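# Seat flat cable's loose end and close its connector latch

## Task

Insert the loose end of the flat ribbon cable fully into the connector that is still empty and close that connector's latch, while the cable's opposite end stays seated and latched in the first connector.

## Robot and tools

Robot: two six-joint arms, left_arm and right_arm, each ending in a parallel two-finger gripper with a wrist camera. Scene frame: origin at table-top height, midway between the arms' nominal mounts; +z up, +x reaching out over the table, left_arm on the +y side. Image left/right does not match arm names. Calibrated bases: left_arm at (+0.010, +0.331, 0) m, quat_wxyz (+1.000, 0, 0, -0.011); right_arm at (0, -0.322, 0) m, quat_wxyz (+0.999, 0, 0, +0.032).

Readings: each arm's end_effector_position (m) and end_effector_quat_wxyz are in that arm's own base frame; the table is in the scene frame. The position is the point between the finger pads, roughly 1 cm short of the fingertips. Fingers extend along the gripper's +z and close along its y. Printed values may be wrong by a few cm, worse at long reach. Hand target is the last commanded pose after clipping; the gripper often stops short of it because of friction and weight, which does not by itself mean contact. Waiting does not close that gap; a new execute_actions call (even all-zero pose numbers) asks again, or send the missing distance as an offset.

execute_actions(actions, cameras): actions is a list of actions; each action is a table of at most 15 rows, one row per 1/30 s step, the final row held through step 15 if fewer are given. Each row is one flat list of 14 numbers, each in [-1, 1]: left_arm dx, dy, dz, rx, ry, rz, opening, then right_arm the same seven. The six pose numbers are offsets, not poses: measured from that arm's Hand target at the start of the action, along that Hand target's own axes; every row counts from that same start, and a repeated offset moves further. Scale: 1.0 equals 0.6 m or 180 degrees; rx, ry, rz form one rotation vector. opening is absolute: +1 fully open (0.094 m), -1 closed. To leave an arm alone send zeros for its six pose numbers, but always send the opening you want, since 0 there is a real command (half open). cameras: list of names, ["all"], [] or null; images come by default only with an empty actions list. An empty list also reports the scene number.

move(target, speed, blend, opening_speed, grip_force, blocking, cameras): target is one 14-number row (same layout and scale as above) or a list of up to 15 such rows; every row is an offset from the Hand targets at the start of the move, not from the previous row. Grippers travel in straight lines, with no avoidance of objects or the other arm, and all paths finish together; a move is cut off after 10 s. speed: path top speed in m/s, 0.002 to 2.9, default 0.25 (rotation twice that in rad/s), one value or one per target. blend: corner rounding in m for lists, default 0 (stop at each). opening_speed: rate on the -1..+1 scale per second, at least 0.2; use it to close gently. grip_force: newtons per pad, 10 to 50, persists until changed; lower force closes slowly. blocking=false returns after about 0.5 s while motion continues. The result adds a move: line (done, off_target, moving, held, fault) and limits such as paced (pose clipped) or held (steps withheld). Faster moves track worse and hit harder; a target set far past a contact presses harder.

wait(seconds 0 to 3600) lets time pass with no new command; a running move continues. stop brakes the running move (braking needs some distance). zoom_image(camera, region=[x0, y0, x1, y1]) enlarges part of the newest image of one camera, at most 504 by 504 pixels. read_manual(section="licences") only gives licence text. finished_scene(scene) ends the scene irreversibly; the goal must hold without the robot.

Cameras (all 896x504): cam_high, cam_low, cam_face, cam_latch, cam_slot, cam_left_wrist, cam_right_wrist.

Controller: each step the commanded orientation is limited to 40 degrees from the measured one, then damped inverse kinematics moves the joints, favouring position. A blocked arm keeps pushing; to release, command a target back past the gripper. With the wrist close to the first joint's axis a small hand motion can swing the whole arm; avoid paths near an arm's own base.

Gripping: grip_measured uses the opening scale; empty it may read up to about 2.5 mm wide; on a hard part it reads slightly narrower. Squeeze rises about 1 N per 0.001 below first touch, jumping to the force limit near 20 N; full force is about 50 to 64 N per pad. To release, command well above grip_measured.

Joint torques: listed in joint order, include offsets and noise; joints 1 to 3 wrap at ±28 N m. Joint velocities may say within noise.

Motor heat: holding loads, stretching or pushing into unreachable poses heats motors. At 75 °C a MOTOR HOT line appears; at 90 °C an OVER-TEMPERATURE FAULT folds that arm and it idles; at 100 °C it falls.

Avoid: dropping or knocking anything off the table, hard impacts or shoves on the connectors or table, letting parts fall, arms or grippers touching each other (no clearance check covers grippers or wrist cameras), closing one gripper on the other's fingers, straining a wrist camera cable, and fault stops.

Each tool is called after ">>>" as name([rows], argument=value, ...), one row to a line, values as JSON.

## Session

>>> execute_actions(actions=[], cameras=["cam_high", "cam_face", "cam_latch", "cam_slot"])

Scene clock: 0.00 s.
left_arm: end_effector_position=(+0.2438, -0.2445, +0.3366) grip_measured=+1.000 end_effector_quat_wxyz=(+0.527, +0.392, +0.732, -0.181) | right_arm: end_effector_position=(+0.3204, +0.0021, +0.3306) grip_measured=+1.000 end_effector_quat_wxyz=(+0.581, +0.157, +0.796, +0.061)
Joint positions: left_arm=[-0.759 1.003 1.129 -0.515 0.059 0.185 0.094] | right_arm=[0.11 0.867 0.995 -0.457 0.19 0.364 0.094]
Joint velocities: within noise
Joint torques (N m): no reading
Heat: left arm: 28 °C; right arm: 28 °C.
Hand target: left_arm +0.2426, -0.2436, +0.3436; +0.534, +0.390, +0.727, -0.184 | right_arm +0.3191, +0.0016, +0.3395; +0.591, +0.157, +0.789, +0.062
Tool commands: left_gripper/opening=+1.0 right_gripper/opening=+1.0
Images, in order (width x height): cam_high 896x504, cam_face 896x504, cam_latch 896x504, cam_slot 896x504.

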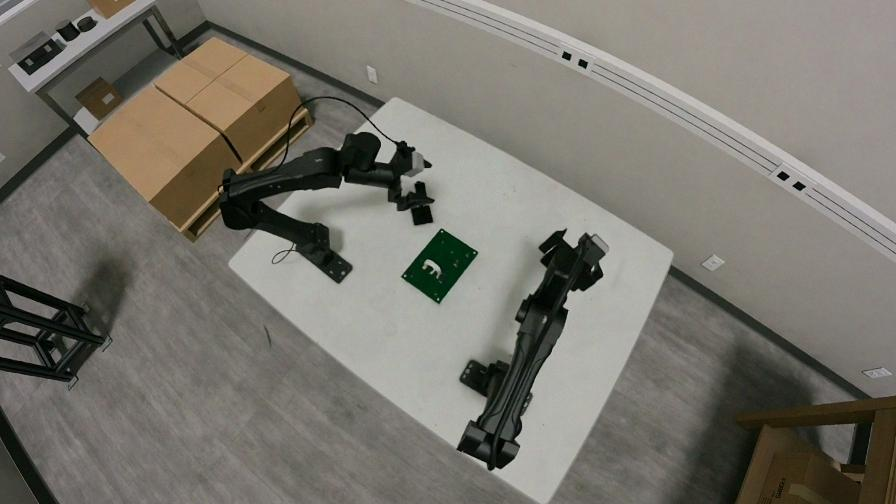

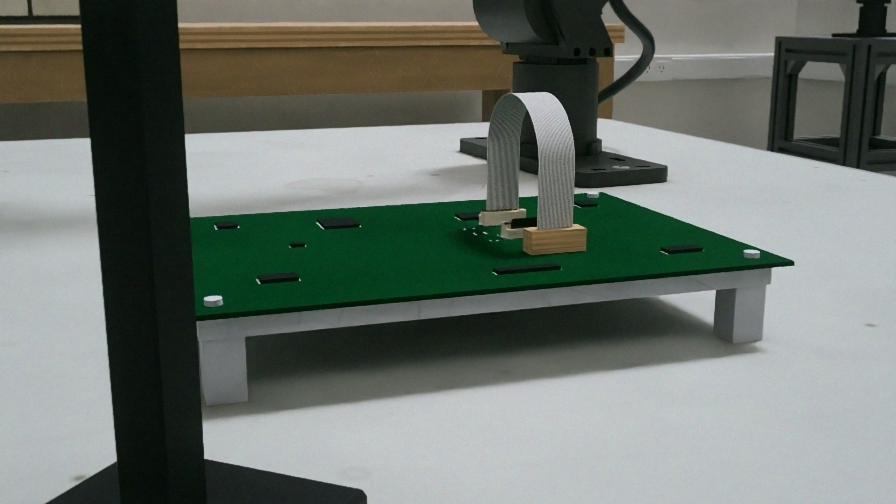

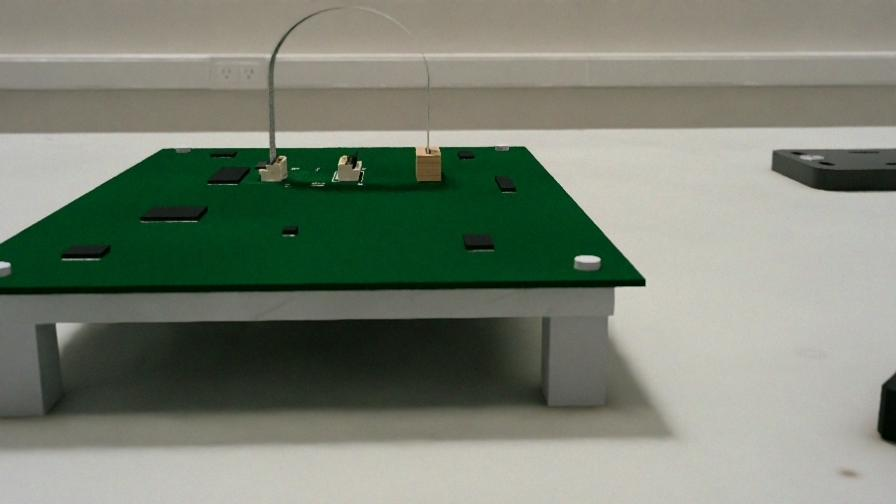

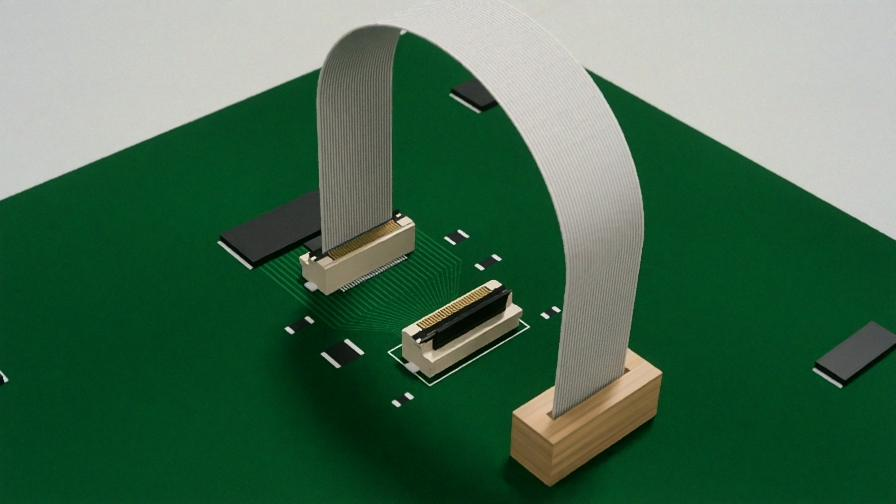

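>>> zoom_image(camera="cam_latch", region=[330, 145, 380, 185])

>>> zoom_image(camera="cam_latch", region=[405, 140, 455, 185])

>>> zoom_image(camera="cam_slot", region=[500, 330, 680, 490])

Scaled by 10.080 from the camera's image (finer frame: 1280x720).

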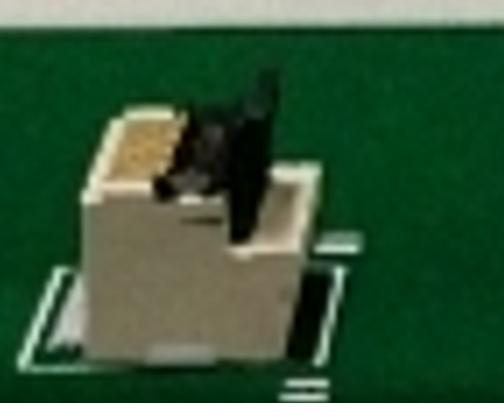

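Scaled by 10.080 from the camera's image (finer frame: 1280x720).

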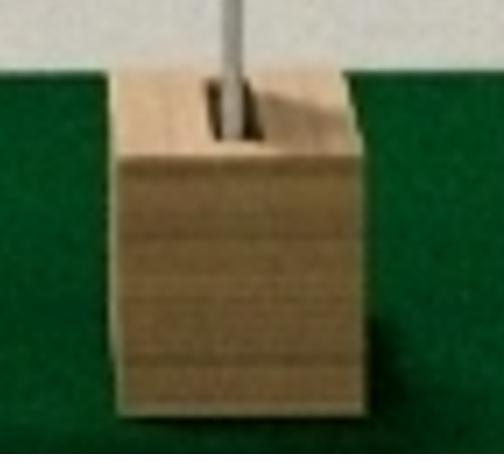

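Scaled by 2.800 from the camera's image (finer frame: 1280x720).

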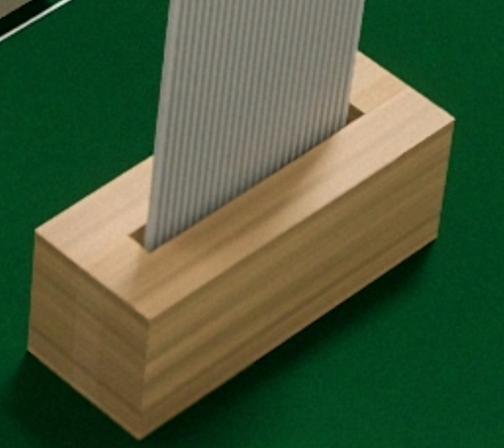

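>>> move([
  [0.1535, -0.1203, 0.037, -0.2335, 0.0312, -0.1617, -0.36, 0, 0, 0, 0, 0, 0, 1.0],
  [0.2928, -0.2135, 0.0585, -0.2335, 0.0312, -0.1617, -0.36, 0, 0, 0, 0, 0, 0, 1.0],
], blend=0.02, speed=0.25, grip_force=[25, 50], cameras=["cam_latch", "cam_slot"])

Scene clock: 39.20 s.
left_arm: end_effector_position=(+0.1438, -0.2782, +0.1451) grip_measured=-0.358 end_effector_quat_wxyz=(+0.530, -0.007, +0.848, -0.021) | right_arm: end_effector_position=(+0.3204, +0.0021, +0.3306) grip_measured=+1.000 end_effector_quat_wxyz=(+0.581, +0.157, +0.796, +0.061)
Joint positions: left_arm=[-1.641 1.659 1.064 -1.057 -1.116 -1.709 0.03] | right_arm=[0.11 0.867 0.995 -0.457 0.19 0.364 0.094]
Joint torques (N m): left_arm=[0.06 -4.75 9.2 0.03 -0.7 -0.1] | right_arm=[-0.02 -1.26 6.32 1.8 0.06 -0.04]
Heat: left arm: 32 °C; right arm: 30 °C.
Hand target: left_arm +0.1450, -0.2830, +0.1502; +0.540, -0.008, +0.842, -0.020 | right_arm +0.3191, +0.0016, +0.3395; +0.591, +0.157, +0.789, +0.062
Off the commanded pose: left_arm 0.007 m, 1 deg | right_arm 0.009 m, 1 deg.
grip_force (N): 25, 50
move: done

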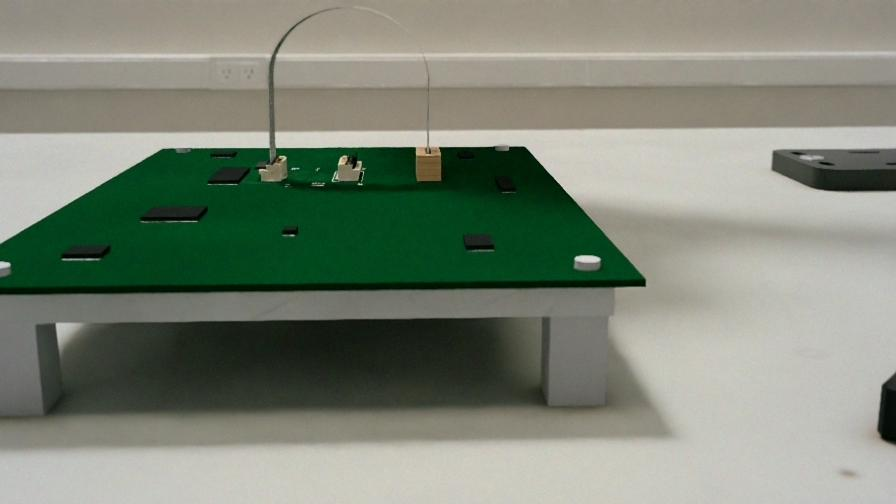

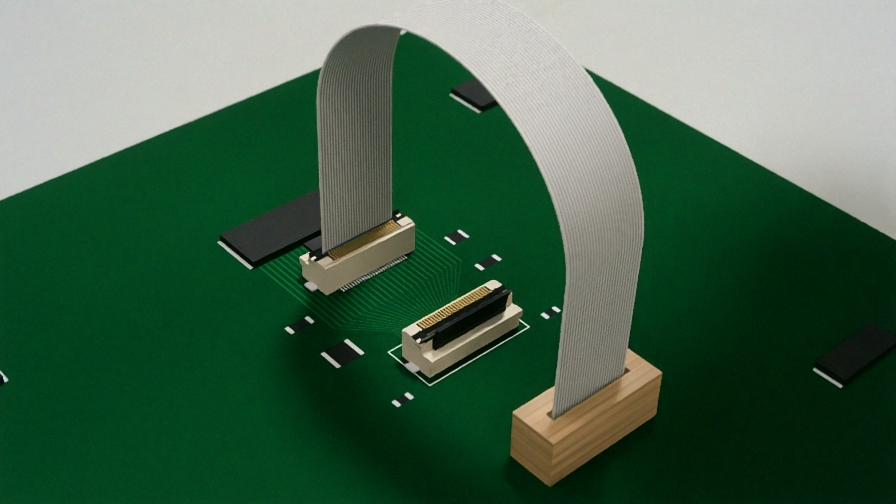

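>>> move(target=[0.1339, -0.0021, 0.0617, 0, 0, 0, -0.36, 0, 0, 0, 0, 0, 0, 1.0], speed=0.15, cameras=["cam_latch", "cam_slot"])

Scene clock: 42.40 s.
left_arm: end_effector_position=(+0.1428, -0.2920, +0.0643) grip_measured=-0.358 end_effector_quat_wxyz=(+0.529, -0.017, +0.848, -0.029) | right_arm: end_effector_position=(+0.3204, +0.0021, +0.3306) grip_measured=+1.000 end_effector_quat_wxyz=(+0.581, +0.157, +0.796, +0.061)
Joint positions: left_arm=[-1.641 1.861 0.943 -0.724 -1.115 -1.725 0.03] | right_arm=[0.11 0.867 0.995 -0.457 0.19 0.364 0.094]
Joint torques (N m): left_arm=[0.05 -5.85 4.27 0.3 -0.68 0.03] | right_arm=[-0.01 -1.25 6.32 1.8 0.06 -0.04]
Heat: left arm: 32 °C; right arm: 30 °C.
Hand target: left_arm +0.1451, -0.2880, +0.0618; +0.540, -0.008, +0.841, -0.020 | right_arm +0.3191, +0.0016, +0.3395; +0.591, +0.157, +0.789, +0.062
Off the commanded pose: left_arm 0.005 m, 2 deg | right_arm 0.009 m, 1 deg.
grip_force (N): 25, 50
move: done

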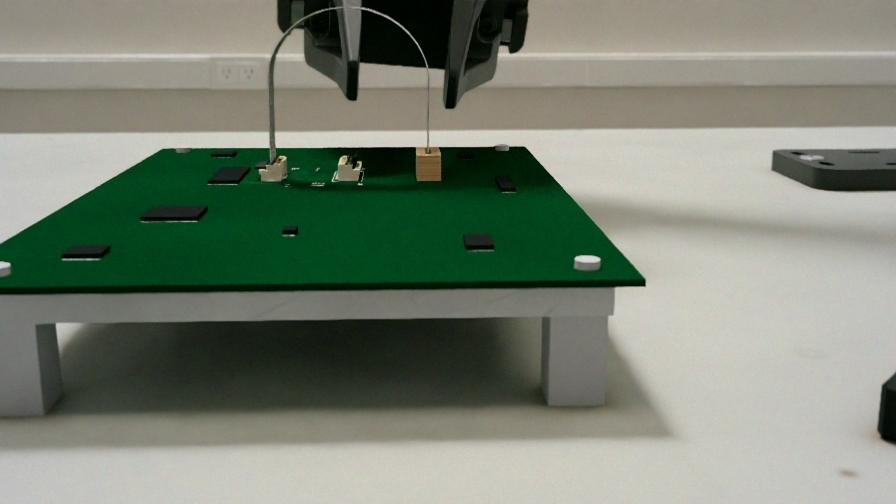

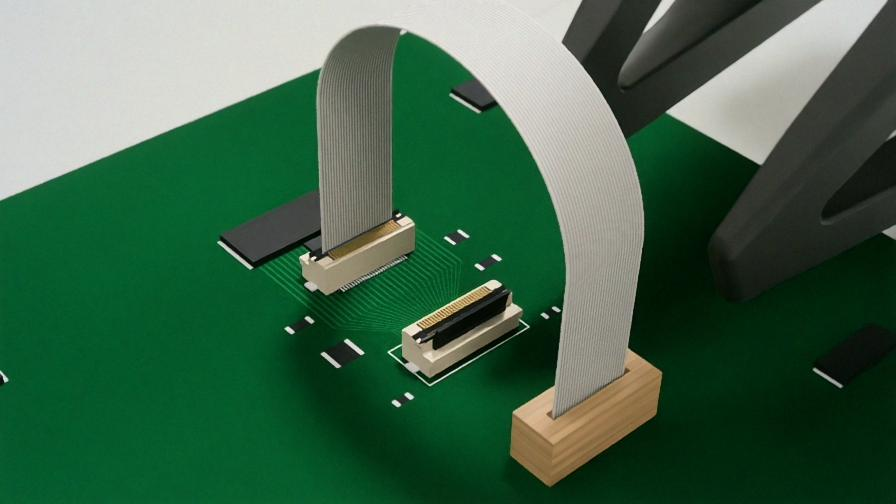

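>>> move(target=[0.0113, 0.0165, 0.005, -0.0023, 0, 0.0051, -0.36, 0, 0, 0, 0, 0, 0, 1.0], speed=0.1, cameras=["cam_latch"])

>>> zoom_image(camera="cam_latch", region=[330, 60, 510, 190])

Scene clock: 46.93 s.
left_arm: end_effector_position=(+0.1436, -0.2817, +0.0563) grip_measured=-0.358 end_effector_quat_wxyz=(+0.530, -0.011, +0.848, -0.020) | right_arm: end_effector_position=(+0.3204, +0.0021, +0.3306) grip_measured=+1.000 end_effector_quat_wxyz=(+0.581, +0.157, +0.796, +0.061)
Joint positions: left_arm=[-1.641 1.861 0.9 -0.704 -1.116 -1.725 0.03] | right_arm=[0.11 0.867 0.995 -0.457 0.19 0.364 0.094]
Joint torques (N m): left_arm=[-0.17 -5.48 4.21 0.26 -0.64 0.08] | right_arm=[-0.01 -1.25 6.32 1.79 0.06 -0.03]
Heat: left arm: 31 °C; right arm: 30 °C.
Hand target: left_arm +0.1451, -0.2784, +0.0540; +0.540, -0.003, +0.842, -0.013 | right_arm +0.3191, +0.0016, +0.3395; +0.591, +0.157, +0.789, +0.062
Off the commanded pose: left_arm 0.004 m, 2 deg | right_arm 0.009 m, 1 deg.
grip_force (N): 25, 50
move: done

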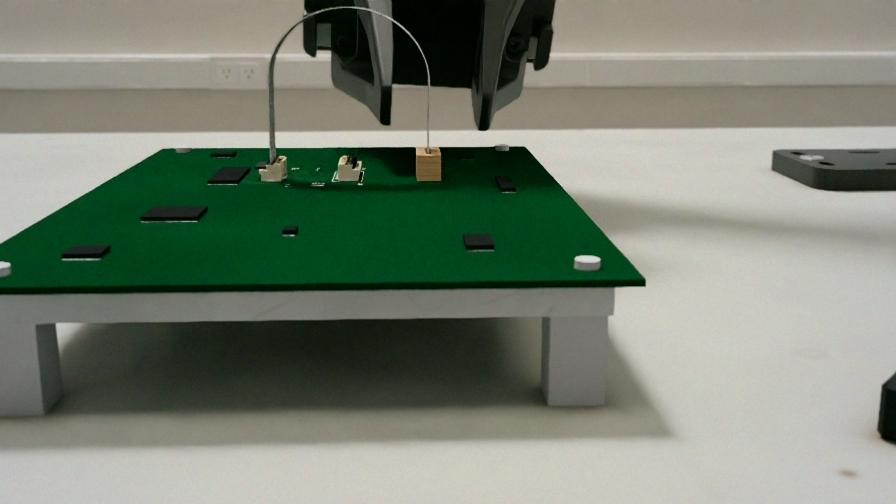

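Scaled by 2.800 from the camera's image (finer frame: 1280x720).

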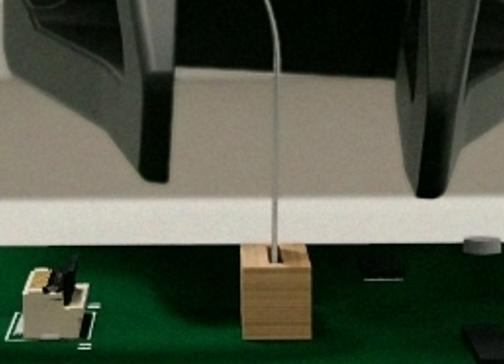

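>>> move(target=[-0.0142, -0.0022, 0.0312, 0, 0, 0, -0.36, 0, 0, 0, 0, 0, 0, 1.0], speed=0.08, cameras=["cam_latch", "cam_slot"])

>>> zoom_image(camera="cam_latch", region=[360, 60, 500, 190])

Scene clock: 54.37 s.
left_arm: end_effector_position=(+0.1635, -0.2830, +0.0482) grip_measured=-0.358 end_effector_quat_wxyz=(+0.530, -0.004, +0.848, -0.011) | right_arm: end_effector_position=(+0.3204, +0.0021, +0.3306) grip_measured=+1.000 end_effector_quat_wxyz=(+0.581, +0.157, +0.796, +0.061)
Joint positions: left_arm=[-1.569 1.861 0.859 -0.532 -1.116 -1.556 0.03] | right_arm=[0.11 0.867 0.995 -0.457 0.19 0.364 0.094]
Joint torques (N m): left_arm=[0.1 -7.94 4.12 0.44 -0.69 0.08] | right_arm=[-0.01 -1.25 6.31 1.8 0.06 -0.03]
Heat: left arm: 30 °C; right arm: 30 °C.
Hand target: left_arm +0.1657, -0.2799, +0.0539; +0.540, -0.003, +0.842, -0.013 | right_arm +0.3191, +0.0016, +0.3395; +0.591, +0.157, +0.789, +0.062
Off the commanded pose: left_arm 0.007 m, 1 deg | right_arm 0.009 m, 1 deg.
grip_force (N): 25, 50
move: done

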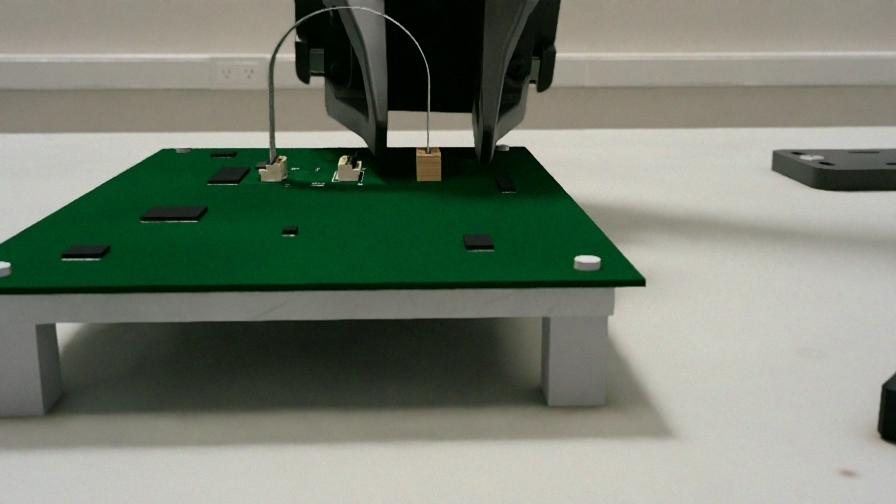

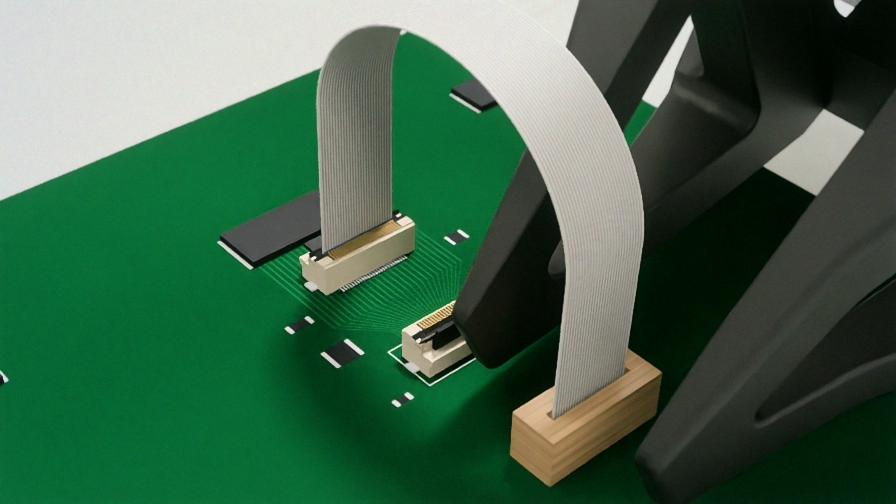

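Scaled by 3.600 from the camera's image (finer frame: 1280x720).

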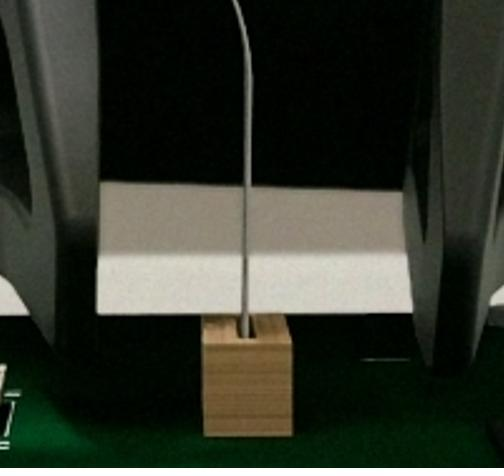

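>>> move(target=[-0.0233, -0.0056, -0.0089, 0.0056, 0.0005, -0.0152, -0.36, 0, 0, 0, 0, 0, 0, 1.0], speed=0.06, cameras=[])

Scene clock: 58.37 s.
left_arm: end_effector_position=(+0.1635, -0.2859, +0.0595) grip_measured=-0.358 end_effector_quat_wxyz=(+0.529, -0.015, +0.848, -0.029) | right_arm: end_effector_position=(+0.3204, +0.0021, +0.3306) grip_measured=+1.000 end_effector_quat_wxyz=(+0.581, +0.157, +0.796, +0.061)
Joint positions: left_arm=[-1.569 1.818 0.859 -0.532 -1.116 -1.554 0.03] | right_arm=[0.11 0.867 0.995 -0.457 0.19 0.364 0.094]
Joint torques (N m): left_arm=[0.59 -8.65 4.81 0.42 -0.69 0.07] | right_arm=[0.01 -1.26 6.32 1.8 0.05 -0.04]
Heat: left arm: 30 °C; right arm: 30 °C.
Hand target: left_arm +0.1666, -0.2829, +0.0690; +0.539, -0.019, +0.842, -0.033 | right_arm +0.3191, +0.0016, +0.3395; +0.591, +0.157, +0.789, +0.062
Off the commanded pose: left_arm 0.010 m, 1 deg | right_arm 0.009 m, 1 deg.
grip_force (N): 25, 50
move: done

>>> move([
  [0.02247,0.01445,0.00917,-0.00985,-0.00078,0.02683,-0.36,0,0,0,0,0,0,1.0],
], speed=0.05, grip_force=[25,50], cameras=["cam_latch"])

Scene clock: 67.77 s.
left_arm: end_effector_position=(+0.1635, -0.2857, +0.0595) grip_measured=-0.358 end_effector_quat_wxyz=(+0.530, -0.009, +0.848, -0.025) | right_arm: end_effector_position=(+0.3204, +0.0021, +0.3306) grip_measured=+1.000 end_effector_quat_wxyz=(+0.581, +0.157, +0.796, +0.061)
Joint positions: left_arm=[-1.569 1.818 0.859 -0.533 -1.116 -1.541 0.03] | right_arm=[0.11 0.867 0.995 -0.457 0.19 0.364 0.094]
Joint torques (N m): left_arm=[0.44 -5.05 4.25 0.27 -0.72 0.1] | right_arm=[-0.01 -1.26 6.32 1.8 0.05 -0.03]
Heat: left arm: 30 °C; right arm: 31 °C.
Hand target: left_arm +0.1660, -0.2753, +0.0538; +0.540, +0.009, +0.841, +0.003 | right_arm +0.3191, +0.0016, +0.3395; +0.591, +0.157, +0.789, +0.062
Off the commanded pose: left_arm 0.012 m, 4 deg | right_arm 0.009 m, 1 deg.
grip_force (N): 25, 50
move: off_target (left_arm)

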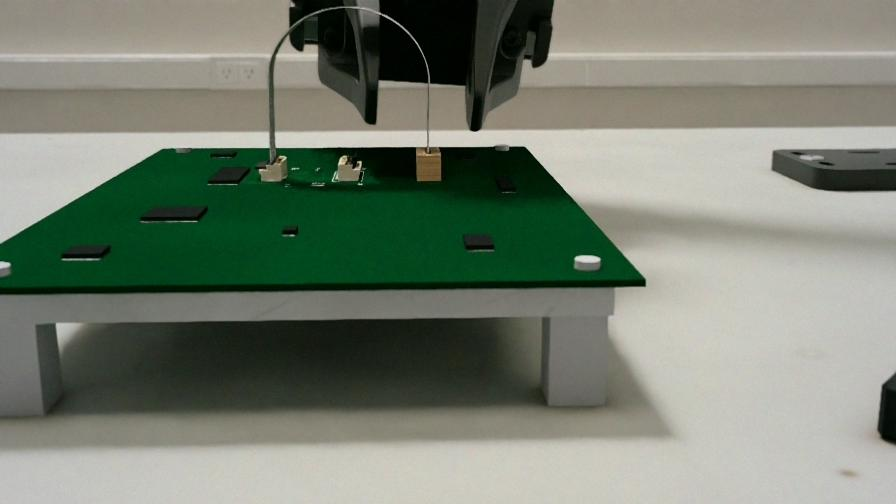

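>>> move([
  [0.01343,0.01002,0.00557,-0.00657,-0.00052,0.01789,-0.36,0,0,0,0,0,0,1.0],
], speed=0.05)

Scene clock: 70.23 s.
left_arm: end_effector_position=(+0.1636, -0.2781, +0.0488) grip_measured=-0.358 end_effector_quat_wxyz=(+0.530, +0.010, +0.848, +0.002) | right_arm: end_effector_position=(+0.3204, +0.0021, +0.3306) grip_measured=+1.000 end_effector_quat_wxyz=(+0.581, +0.157, +0.796, +0.061)
Joint positions: left_arm=[-1.569 1.851 0.849 -0.548 -1.117 -1.532 0.03] | right_arm=[0.11 0.867 0.995 -0.457 0.19 0.364 0.094]
Joint torques (N m): left_arm=[0.21 -5.12 4.26 0.21 -0.72 0.05] | right_arm=[-0.01 -1.28 6.32 1.8 0.05 -0.04]
Heat: left arm: 30 °C; right arm: 31 °C.
Hand target: left_arm +0.1658, -0.2691, +0.0452; +0.541, +0.027, +0.840, +0.027 | right_arm +0.3191, +0.0016, +0.3395; +0.591, +0.157, +0.789, +0.062
Off the commanded pose: left_arm 0.010 m, 4 deg | right_arm 0.009 m, 1 deg.
grip_force (N): 25, 50
move: off_target (left_arm)

>>> move([
  [-0.02736,-0.00654,-0.01044,0.00654,0.00054,-0.01788,-0.36,0,0,0,0,0,0,1.0],
], speed=0.05, cameras=["cam_latch"])

>>> zoom_image(camera="cam_latch", region=[340, 60, 520, 200])

Scene clock: 75.20 s.
left_arm: end_effector_position=(+0.1636, -0.2761, +0.0488) grip_measured=-0.358 end_effector_quat_wxyz=(+0.530, +0.014, +0.848, +0.008) | right_arm: end_effector_position=(+0.3204, +0.0021, +0.3306) grip_measured=+1.000 end_effector_quat_wxyz=(+0.581, +0.157, +0.796, +0.061)
Joint positions: left_arm=[-1.569 1.851 0.849 -0.561 -1.117 -1.531 0.03] | right_arm=[0.11 0.867 0.995 -0.457 0.19 0.364 0.094]
Joint torques (N m): left_arm=[0.54 -9.25 5.35 0.19 -0.71 0.01] | right_arm=[0.01 -1.28 6.32 1.8 0.06 -0.04]
Heat: left arm: 29 °C; right arm: 31 °C.
Hand target: left_arm +0.1668, -0.2743, +0.0623; +0.540, +0.009, +0.841, +0.003 | right_arm +0.3191, +0.0016, +0.3395; +0.591, +0.157, +0.789, +0.062
Off the commanded pose: left_arm 0.014 m, 2 deg | right_arm 0.009 m, 1 deg.
grip_force (N): 25, 50
move: off_target (left_arm)

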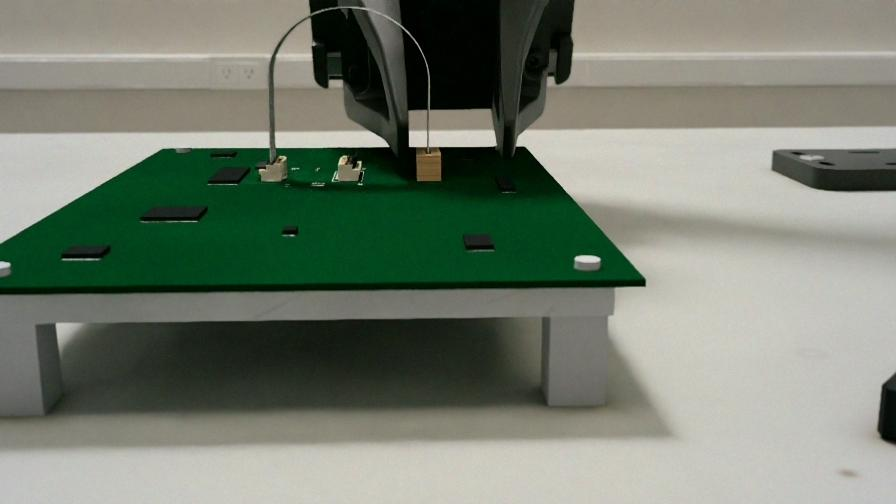

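Scaled by 2.800 from the camera's image (finer frame: 1280x720).

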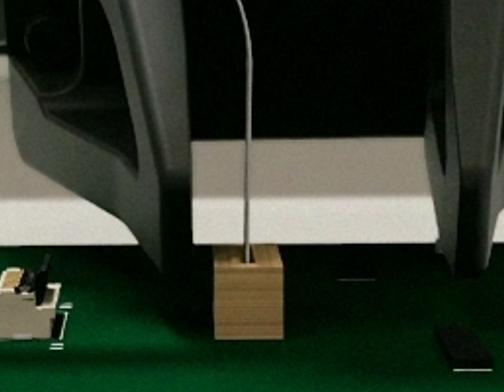

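>>> move([
  [-0.00879,-0.01118,-0.00395,0.00658,0.00051,-0.01789,-0.36,0,0,0,0,0,0,1.0],
], speed=0.05)

Scene clock: 77.10 s.
left_arm: end_effector_position=(+0.1636, -0.2777, +0.0549) grip_measured=-0.358 end_effector_quat_wxyz=(+0.530, +0.008, +0.848, -0.002) | right_arm: end_effector_position=(+0.3204, +0.0021, +0.3306) grip_measured=+1.000 end_effector_quat_wxyz=(+0.581, +0.157, +0.796, +0.061)
Joint positions: left_arm=[-1.569 1.828 0.849 -0.562 -1.117 -1.531 0.03] | right_arm=[0.11 0.867 0.995 -0.457 0.19 0.364 0.094]
Joint torques (N m): left_arm=[0.57 -8.75 6.06 0.38 -0.68 -0.11] | right_arm=[0.01 -1.28 6.31 1.8 0.06 -0.04]
Heat: left arm: 30 °C; right arm: 31 °C.
Hand target: left_arm +0.1668, -0.2811, +0.0680; +0.540, -0.009, +0.842, -0.021 | right_arm +0.3191, +0.0016, +0.3395; +0.591, +0.157, +0.789, +0.062
Off the commanded pose: left_arm 0.014 m, 3 deg | right_arm 0.009 m, 1 deg.
grip_force (N): 25, 50
move: off_target (left_arm)

>>> move([
  [0.00038,-0.01013,-0.00053,0.00495,0.00038,-0.01343,-0.36,0,0,0,0,0,0,1.0],
], speed=0.05, cameras=["cam_latch"])

>>> zoom_image(camera="cam_latch", region=[340, 60, 520, 200])

Scene clock: 80.27 s.
left_arm: end_effector_position=(+0.1636, -0.2826, +0.0551) grip_measured=-0.358 end_effector_quat_wxyz=(+0.530, -0.005, +0.848, -0.019) | right_arm: end_effector_position=(+0.3204, +0.0021, +0.3306) grip_measured=+1.000 end_effector_quat_wxyz=(+0.581, +0.157, +0.796, +0.061)
Joint positions: left_arm=[-1.569 1.828 0.849 -0.529 -1.117 -1.542 0.03] | right_arm=[0.11 0.867 0.995 -0.457 0.19 0.364 0.094]
Joint torques (N m): left_arm=[0.38 -8.72 6.48 0.49 -0.65 -0.09] | right_arm=[-0.01 -1.26 6.31 1.8 0.06 -0.04]
Heat: left arm: 30 °C; right arm: 31 °C.
Hand target: left_arm +0.1664, -0.2872, +0.0682; +0.538, -0.023, +0.841, -0.039 | right_arm +0.3191, +0.0016, +0.3395; +0.591, +0.157, +0.789, +0.062
Off the commanded pose: left_arm 0.014 m, 3 deg | right_arm 0.009 m, 1 deg.
grip_force (N): 25, 50
move: off_target (left_arm)

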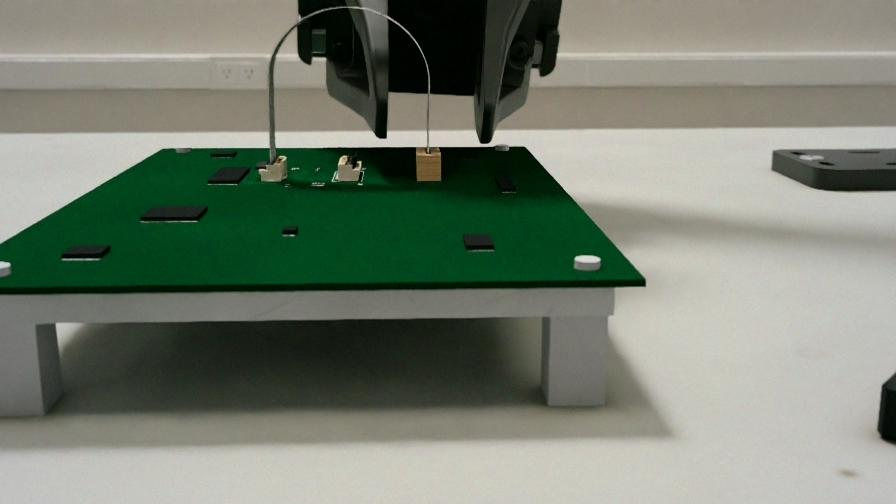

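Scaled by 2.800 from the camera's image (finer frame: 1280x720).

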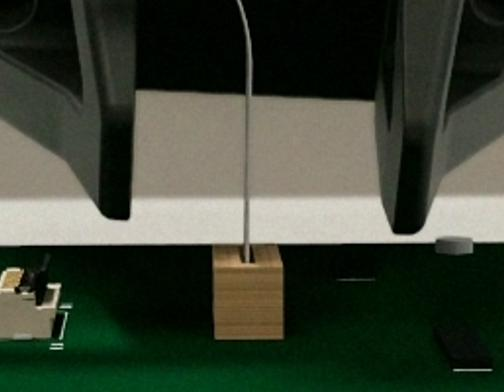

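>>> move([
  [0.00008,-0.00203,-0.0001,0.00099,0.00008,-0.00269,-0.6,0,0,0,0,0,0,1.0],
], speed=0.05, opening_speed=0.3, cameras=["cam_latch"])

>>> zoom_image(camera="cam_latch", region=[380, 90, 480, 160])

Scene clock: 85.63 s.
left_arm: end_effector_position=(+0.1636, -0.2837, +0.0552) grip_measured=-0.598 end_effector_quat_wxyz=(+0.530, -0.008, +0.848, -0.022) | right_arm: end_effector_position=(+0.3204, +0.0021, +0.3306) grip_measured=+1.000 end_effector_quat_wxyz=(+0.581, +0.157, +0.796, +0.061)
Joint positions: left_arm=[-1.569 1.828 0.849 -0.521 -1.117 -1.544 0.019] | right_arm=[0.11 0.867 0.995 -0.457 0.19 0.364 0.094]
Joint torques (N m): left_arm=[0.36 -8.66 6.54 0.47 -0.64 -0.11] | right_arm=[-0.01 -1.26 6.31 1.79 0.06 -0.03]
Heat: left arm: 30 °C; right arm: 31 °C.
Hand target: left_arm +0.1663, -0.2884, +0.0683; +0.538, -0.026, +0.841, -0.042 | right_arm +0.3191, +0.0016, +0.3395; +0.591, +0.157, +0.789, +0.062
Off the commanded pose: left_arm 0.014 m, 3 deg | right_arm 0.009 m, 1 deg.
grip_force (N): 25, 50
move: off_target (left_arm)

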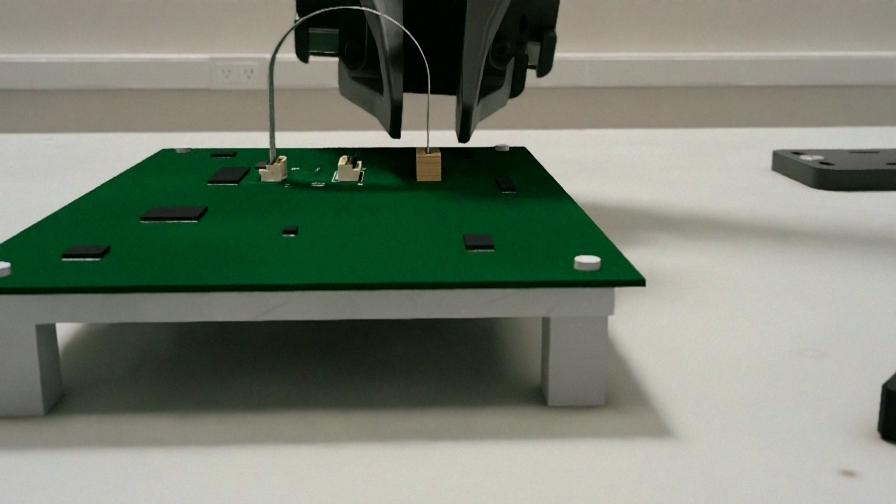

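Scaled by 5.040 from the camera's image (finer frame: 1280x720).

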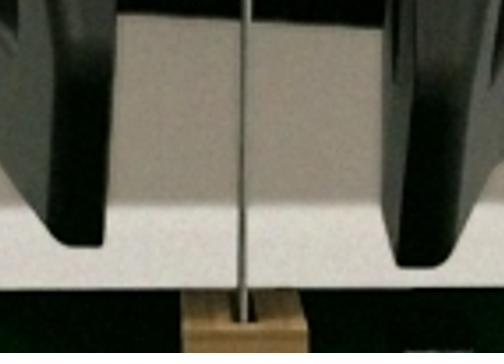

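>>> move([
  [0.00005,-0.00135,-0.00007,0.00066,0.00005,-0.00179,-0.6,0,0,0,0,0,0,1.0],
  [0.00005,-0.00135,-0.00007,0.00066,0.00005,-0.00179,-0.9,0,0,0,0,0,0,1.0],
], speed=0.05, opening_speed=0.3, cameras=["cam_latch"])

>>> zoom_image(camera="cam_latch", region=[380, 90, 480, 160])

Scene clock: 97.87 s.
left_arm: end_effector_position=(+0.1636, -0.2844, +0.0552) grip_measured=-0.898 end_effector_quat_wxyz=(+0.530, -0.010, +0.848, -0.025) | right_arm: end_effector_position=(+0.3204, +0.0021, +0.3306) grip_measured=+1.000 end_effector_quat_wxyz=(+0.581, +0.157, +0.796, +0.061)
Joint positions: left_arm=[-1.569 1.828 0.849 -0.516 -1.117 -1.546 0.005] | right_arm=[0.11 0.867 0.995 -0.457 0.19 0.364 0.094]
Joint torques (N m): left_arm=[0.46 -8.69 6.67 0.46 -0.71 -0.09] | right_arm=[-0.01 -1.28 6.32 1.79 0.06 -0.04]
Heat: left arm: 31 °C; right arm: 32 °C.
Hand target: left_arm +0.1662, -0.2892, +0.0684; +0.538, -0.027, +0.841, -0.045 | right_arm +0.3191, +0.0016, +0.3395; +0.591, +0.157, +0.789, +0.062
Off the commanded pose: left_arm 0.014 m, 3 deg | right_arm 0.009 m, 1 deg.
grip_force (N): 25, 50
move: off_target (left_arm); target 2's new opening was sent with left_arm's hand 0.014 m and 3 deg from that target

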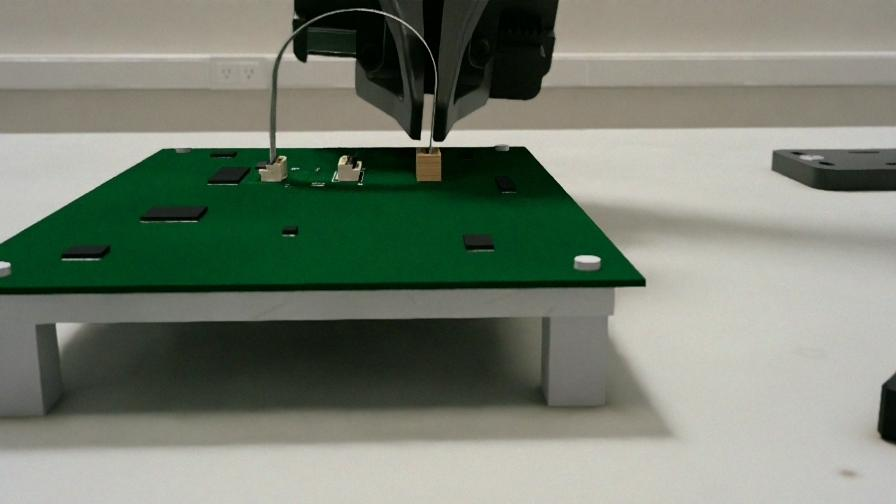

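Scaled by 5.040 from the camera's image (finer frame: 1280x720).

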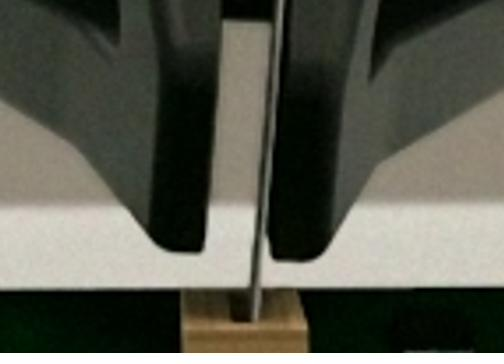

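>>> zoom_image(camera="cam_latch", region=[370, 10, 490, 110])

Scaled by 4.200 from the camera's image (finer frame: 1280x720).

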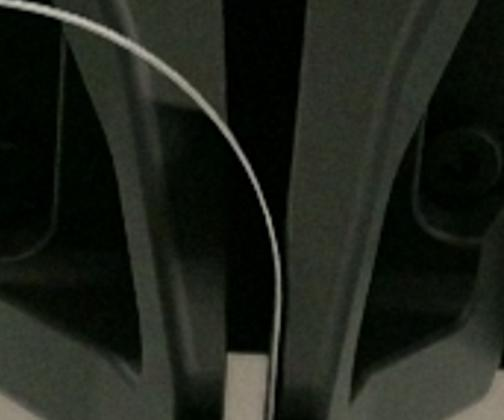

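>>> move(target=[0,0,0,0,0,0,-1.0,0,0,0,0,0,0,1.0], speed=0.05, opening_speed=0.2, cameras=["cam_latch"])

>>> zoom_image(camera="cam_latch", region=[380, 90, 480, 160])

Scene clock: 107.13 s.
left_arm: end_effector_position=(+0.1636, -0.2844, +0.0552) grip_measured=-0.990 end_effector_quat_wxyz=(+0.530, -0.010, +0.848, -0.025) | right_arm: end_effector_position=(+0.3204, +0.0021, +0.3306) grip_measured=+1.000 end_effector_quat_wxyz=(+0.581, +0.157, +0.796, +0.061)
Joint positions: left_arm=[-1.569 1.828 0.849 -0.516 -1.117 -1.546 0] | right_arm=[0.11 0.867 0.995 -0.457 0.19 0.364 0.094]
Joint torques (N m): left_arm=[0.4 -8.69 6.75 0.49 -0.63 -0.11] | right_arm=[-0.01 -1.25 6.32 1.8 0.06 -0.04]
Heat: left arm: 32 °C; right arm: 32 °C.
Hand target: left_arm +0.1662, -0.2892, +0.0684; +0.538, -0.027, +0.841, -0.045 | right_arm +0.3191, +0.0016, +0.3395; +0.591, +0.157, +0.789, +0.062
Off the commanded pose: left_arm 0.014 m, 3 deg | right_arm 0.009 m, 1 deg.
grip_force (N): 25, 50
move: done

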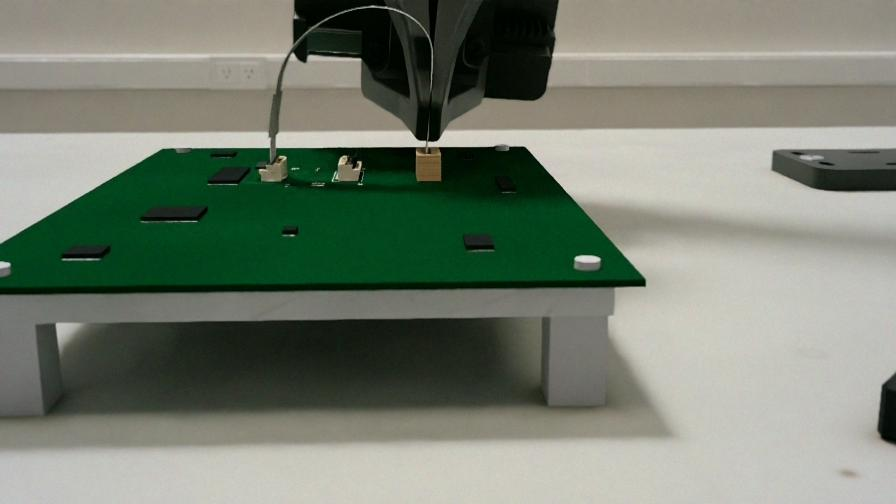

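Scaled by 5.040 from the camera's image (finer frame: 1280x720).

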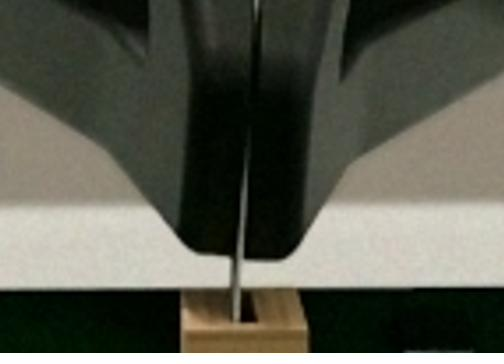

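>>> move(target=[-0.02052,-0.00491,-0.00783,0.00491,0.00041,-0.01341,-1.0,0,0,0,0,0,0,1.0], speed=0.05)

Scene clock: 112.47 s.
left_arm: end_effector_position=(+0.1638, -0.2866, +0.0670) grip_measured=-0.990 end_effector_quat_wxyz=(+0.528, -0.023, +0.848, -0.044) | right_arm: end_effector_position=(+0.3204, +0.0021, +0.3306) grip_measured=+1.000 end_effector_quat_wxyz=(+0.581, +0.157, +0.796, +0.061)
Joint positions: left_arm=[-1.567 1.78 0.849 -0.519 -1.112 -1.546 0] | right_arm=[0.11 0.867 0.995 -0.457 0.19 0.364 0.094]
Joint torques (N m): left_arm=[0.46 -8.57 7.1 0.48 -0.66 -0.1] | right_arm=[-0.01 -1.28 6.32 1.79 0.05 -0.04]
Heat: left arm: 32 °C; right arm: 32 °C.
Hand target: left_arm +0.1671, -0.2908, +0.0817; +0.537, -0.041, +0.840, -0.063 | right_arm +0.3191, +0.0016, +0.3395; +0.591, +0.157, +0.789, +0.062
Off the commanded pose: left_arm 0.016 m, 3 deg | right_arm 0.009 m, 1 deg.
grip_force (N): 25, 50
move: off_target (left_arm)

>>> wait(seconds=0.1, cameras=["cam_latch"])

>>> zoom_image(camera="cam_latch", region=[380, 50, 480, 160])

Scene clock: 113.40 s.
left_arm: end_effector_position=(+0.1638, -0.2866, +0.0670) grip_measured=-0.990 end_effector_quat_wxyz=(+0.528, -0.023, +0.848, -0.044) | right_arm: end_effector_position=(+0.3204, +0.0021, +0.3306) grip_measured=+1.000 end_effector_quat_wxyz=(+0.581, +0.157, +0.796, +0.061)
Joint positions: left_arm=[-1.567 1.78 0.849 -0.519 -1.112 -1.546 0] | right_arm=[0.11 0.867 0.995 -0.457 0.19 0.364 0.094]
Joint torques (N m): left_arm=[0.54 -8.53 7.09 0.48 -0.69 -0.11] | right_arm=[-0.02 -1.28 6.32 1.8 0.06 -0.04]
Heat: left arm: 32 °C; right arm: 32 °C.
Hand target: left_arm +0.1671, -0.2908, +0.0817; +0.537, -0.041, +0.840, -0.063 | right_arm +0.3191, +0.0016, +0.3395; +0.591, +0.157, +0.789, +0.062
Tool commands: left_gripper/opening=-1.0 right_gripper/opening=+1.0
Off the commanded pose: left_arm 0.016 m, 3 deg | right_arm 0.009 m, 1 deg.
grip_force (N): 25, 50
wait: 0.10 s; at rest from the start

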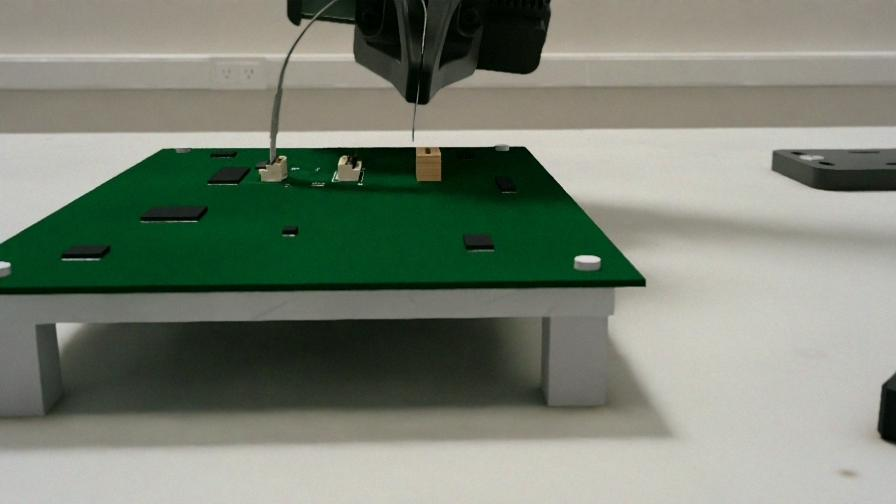

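Scaled by 4.582 from the camera's image (finer frame: 1280x720).

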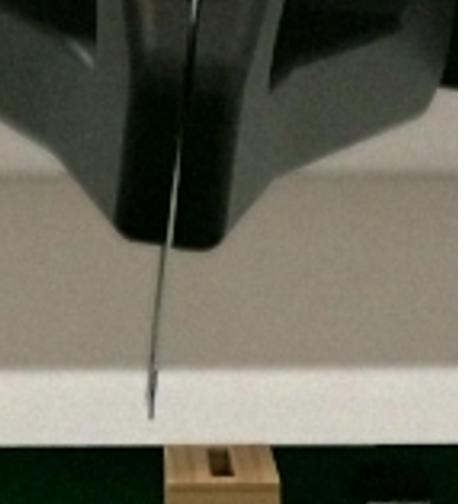

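>>> move(target=[0.01241,-0.0408,0.00477,-0.0198,-0.0001,0.04284,-1.0,0,0,0,0,0,0,1.0], speed=0.05, cameras=["cam_latch"])

>>> zoom_image(camera="cam_latch", region=[320, 60, 440, 190])

Scene clock: 128.50 s.
left_arm: end_effector_position=(+0.1638, -0.3116, +0.0742) grip_measured=-0.990 end_effector_quat_wxyz=(+0.528, +0.002, +0.849, -0.004) | right_arm: end_effector_position=(+0.3204, +0.0021, +0.3306) grip_measured=+1.000 end_effector_quat_wxyz=(+0.581, +0.157, +0.796, +0.061)
Joint positions: left_arm=[-1.567 1.887 1.033 -0.689 -1.112 -1.546 0] | right_arm=[0.11 0.867 0.995 -0.457 0.19 0.364 0.094]
Joint torques (N m): left_arm=[0.29 -5.72 8.79 0.23 -0.69 -0.1] | right_arm=[-0.01 -1.28 6.3 1.8 0.06 -0.04]
Heat: left arm: 31 °C; right arm: 33 °C.
Hand target: left_arm +0.1666, -0.3162, +0.0776; +0.538, -0.001, +0.843, +0.000 | right_arm +0.3191, +0.0016, +0.3395; +0.591, +0.157, +0.789, +0.062
Off the commanded pose: left_arm 0.006 m, 1 deg | right_arm 0.009 m, 1 deg.
grip_force (N): 25, 50
move: done

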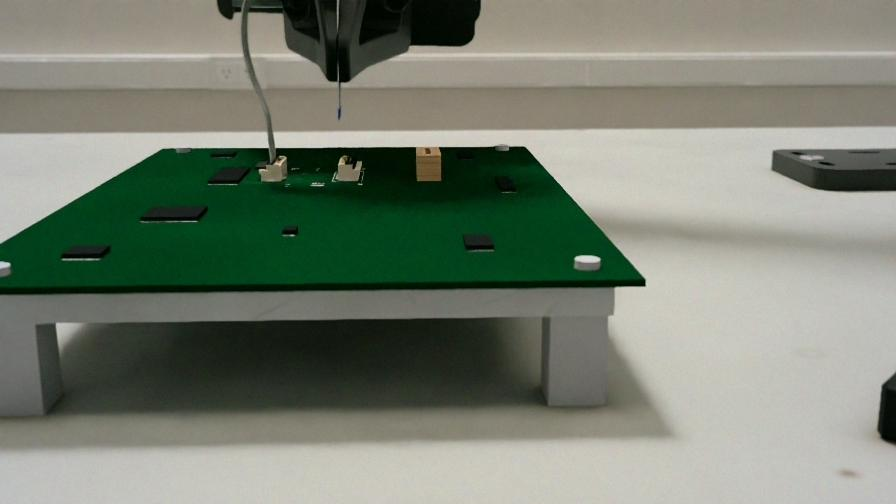

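Scaled by 3.877 from the camera's image (finer frame: 1280x720).

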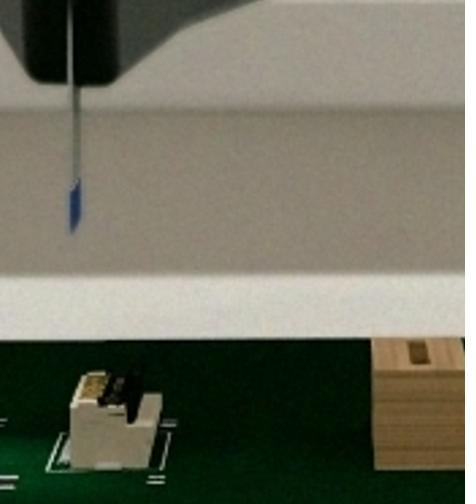

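>>> wait(seconds=0.1, cameras=["cam_slot"])

>>> zoom_image(camera="cam_slot", region=[360, 180, 540, 380])

Scene clock: 135.43 s.
left_arm: end_effector_position=(+0.1638, -0.3115, +0.0742) grip_measured=-0.990 end_effector_quat_wxyz=(+0.528, +0.002, +0.849, -0.004) | right_arm: end_effector_position=(+0.3204, +0.0021, +0.3306) grip_measured=+1.000 end_effector_quat_wxyz=(+0.581, +0.157, +0.796, +0.061)
Joint positions: left_arm=[-1.567 1.887 1.033 -0.69 -1.112 -1.546 0] | right_arm=[0.11 0.867 0.995 -0.457 0.19 0.364 0.094]
Joint torques (N m): left_arm=[0.34 -5.61 8.9 0.21 -0.66 -0.07] | right_arm=[0.01 -1.26 6.31 1.8 0.05 -0.03]
Heat: left arm: 31 °C; right arm: 33 °C.
Hand target: left_arm +0.1666, -0.3162, +0.0776; +0.538, -0.001, +0.843, +0.000 | right_arm +0.3191, +0.0016, +0.3395; +0.591, +0.157, +0.789, +0.062
Tool commands: left_gripper/opening=-1.0 right_gripper/opening=+1.0
Off the commanded pose: left_arm 0.006 m, 1 deg | right_arm 0.009 m, 1 deg.
grip_force (N): 25, 50
wait: 0.10 s; at rest from the start

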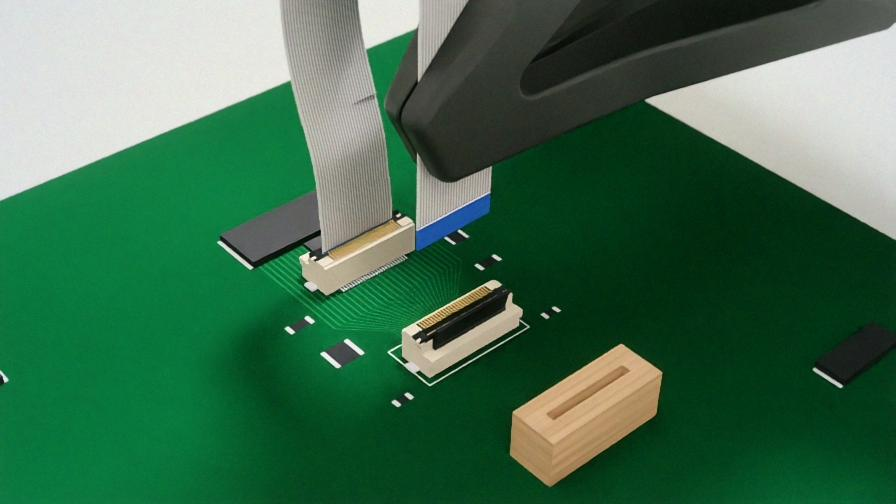

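Scaled by 2.520 from the camera's image (finer frame: 1280x720).

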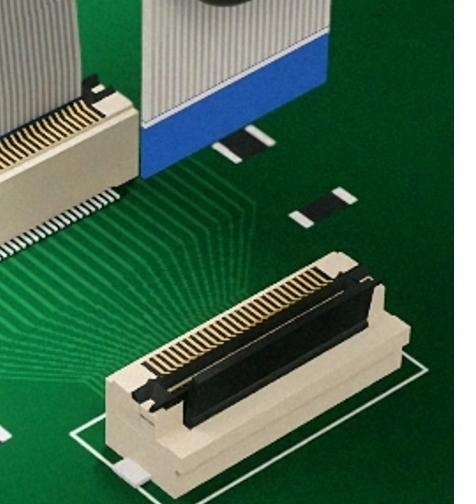

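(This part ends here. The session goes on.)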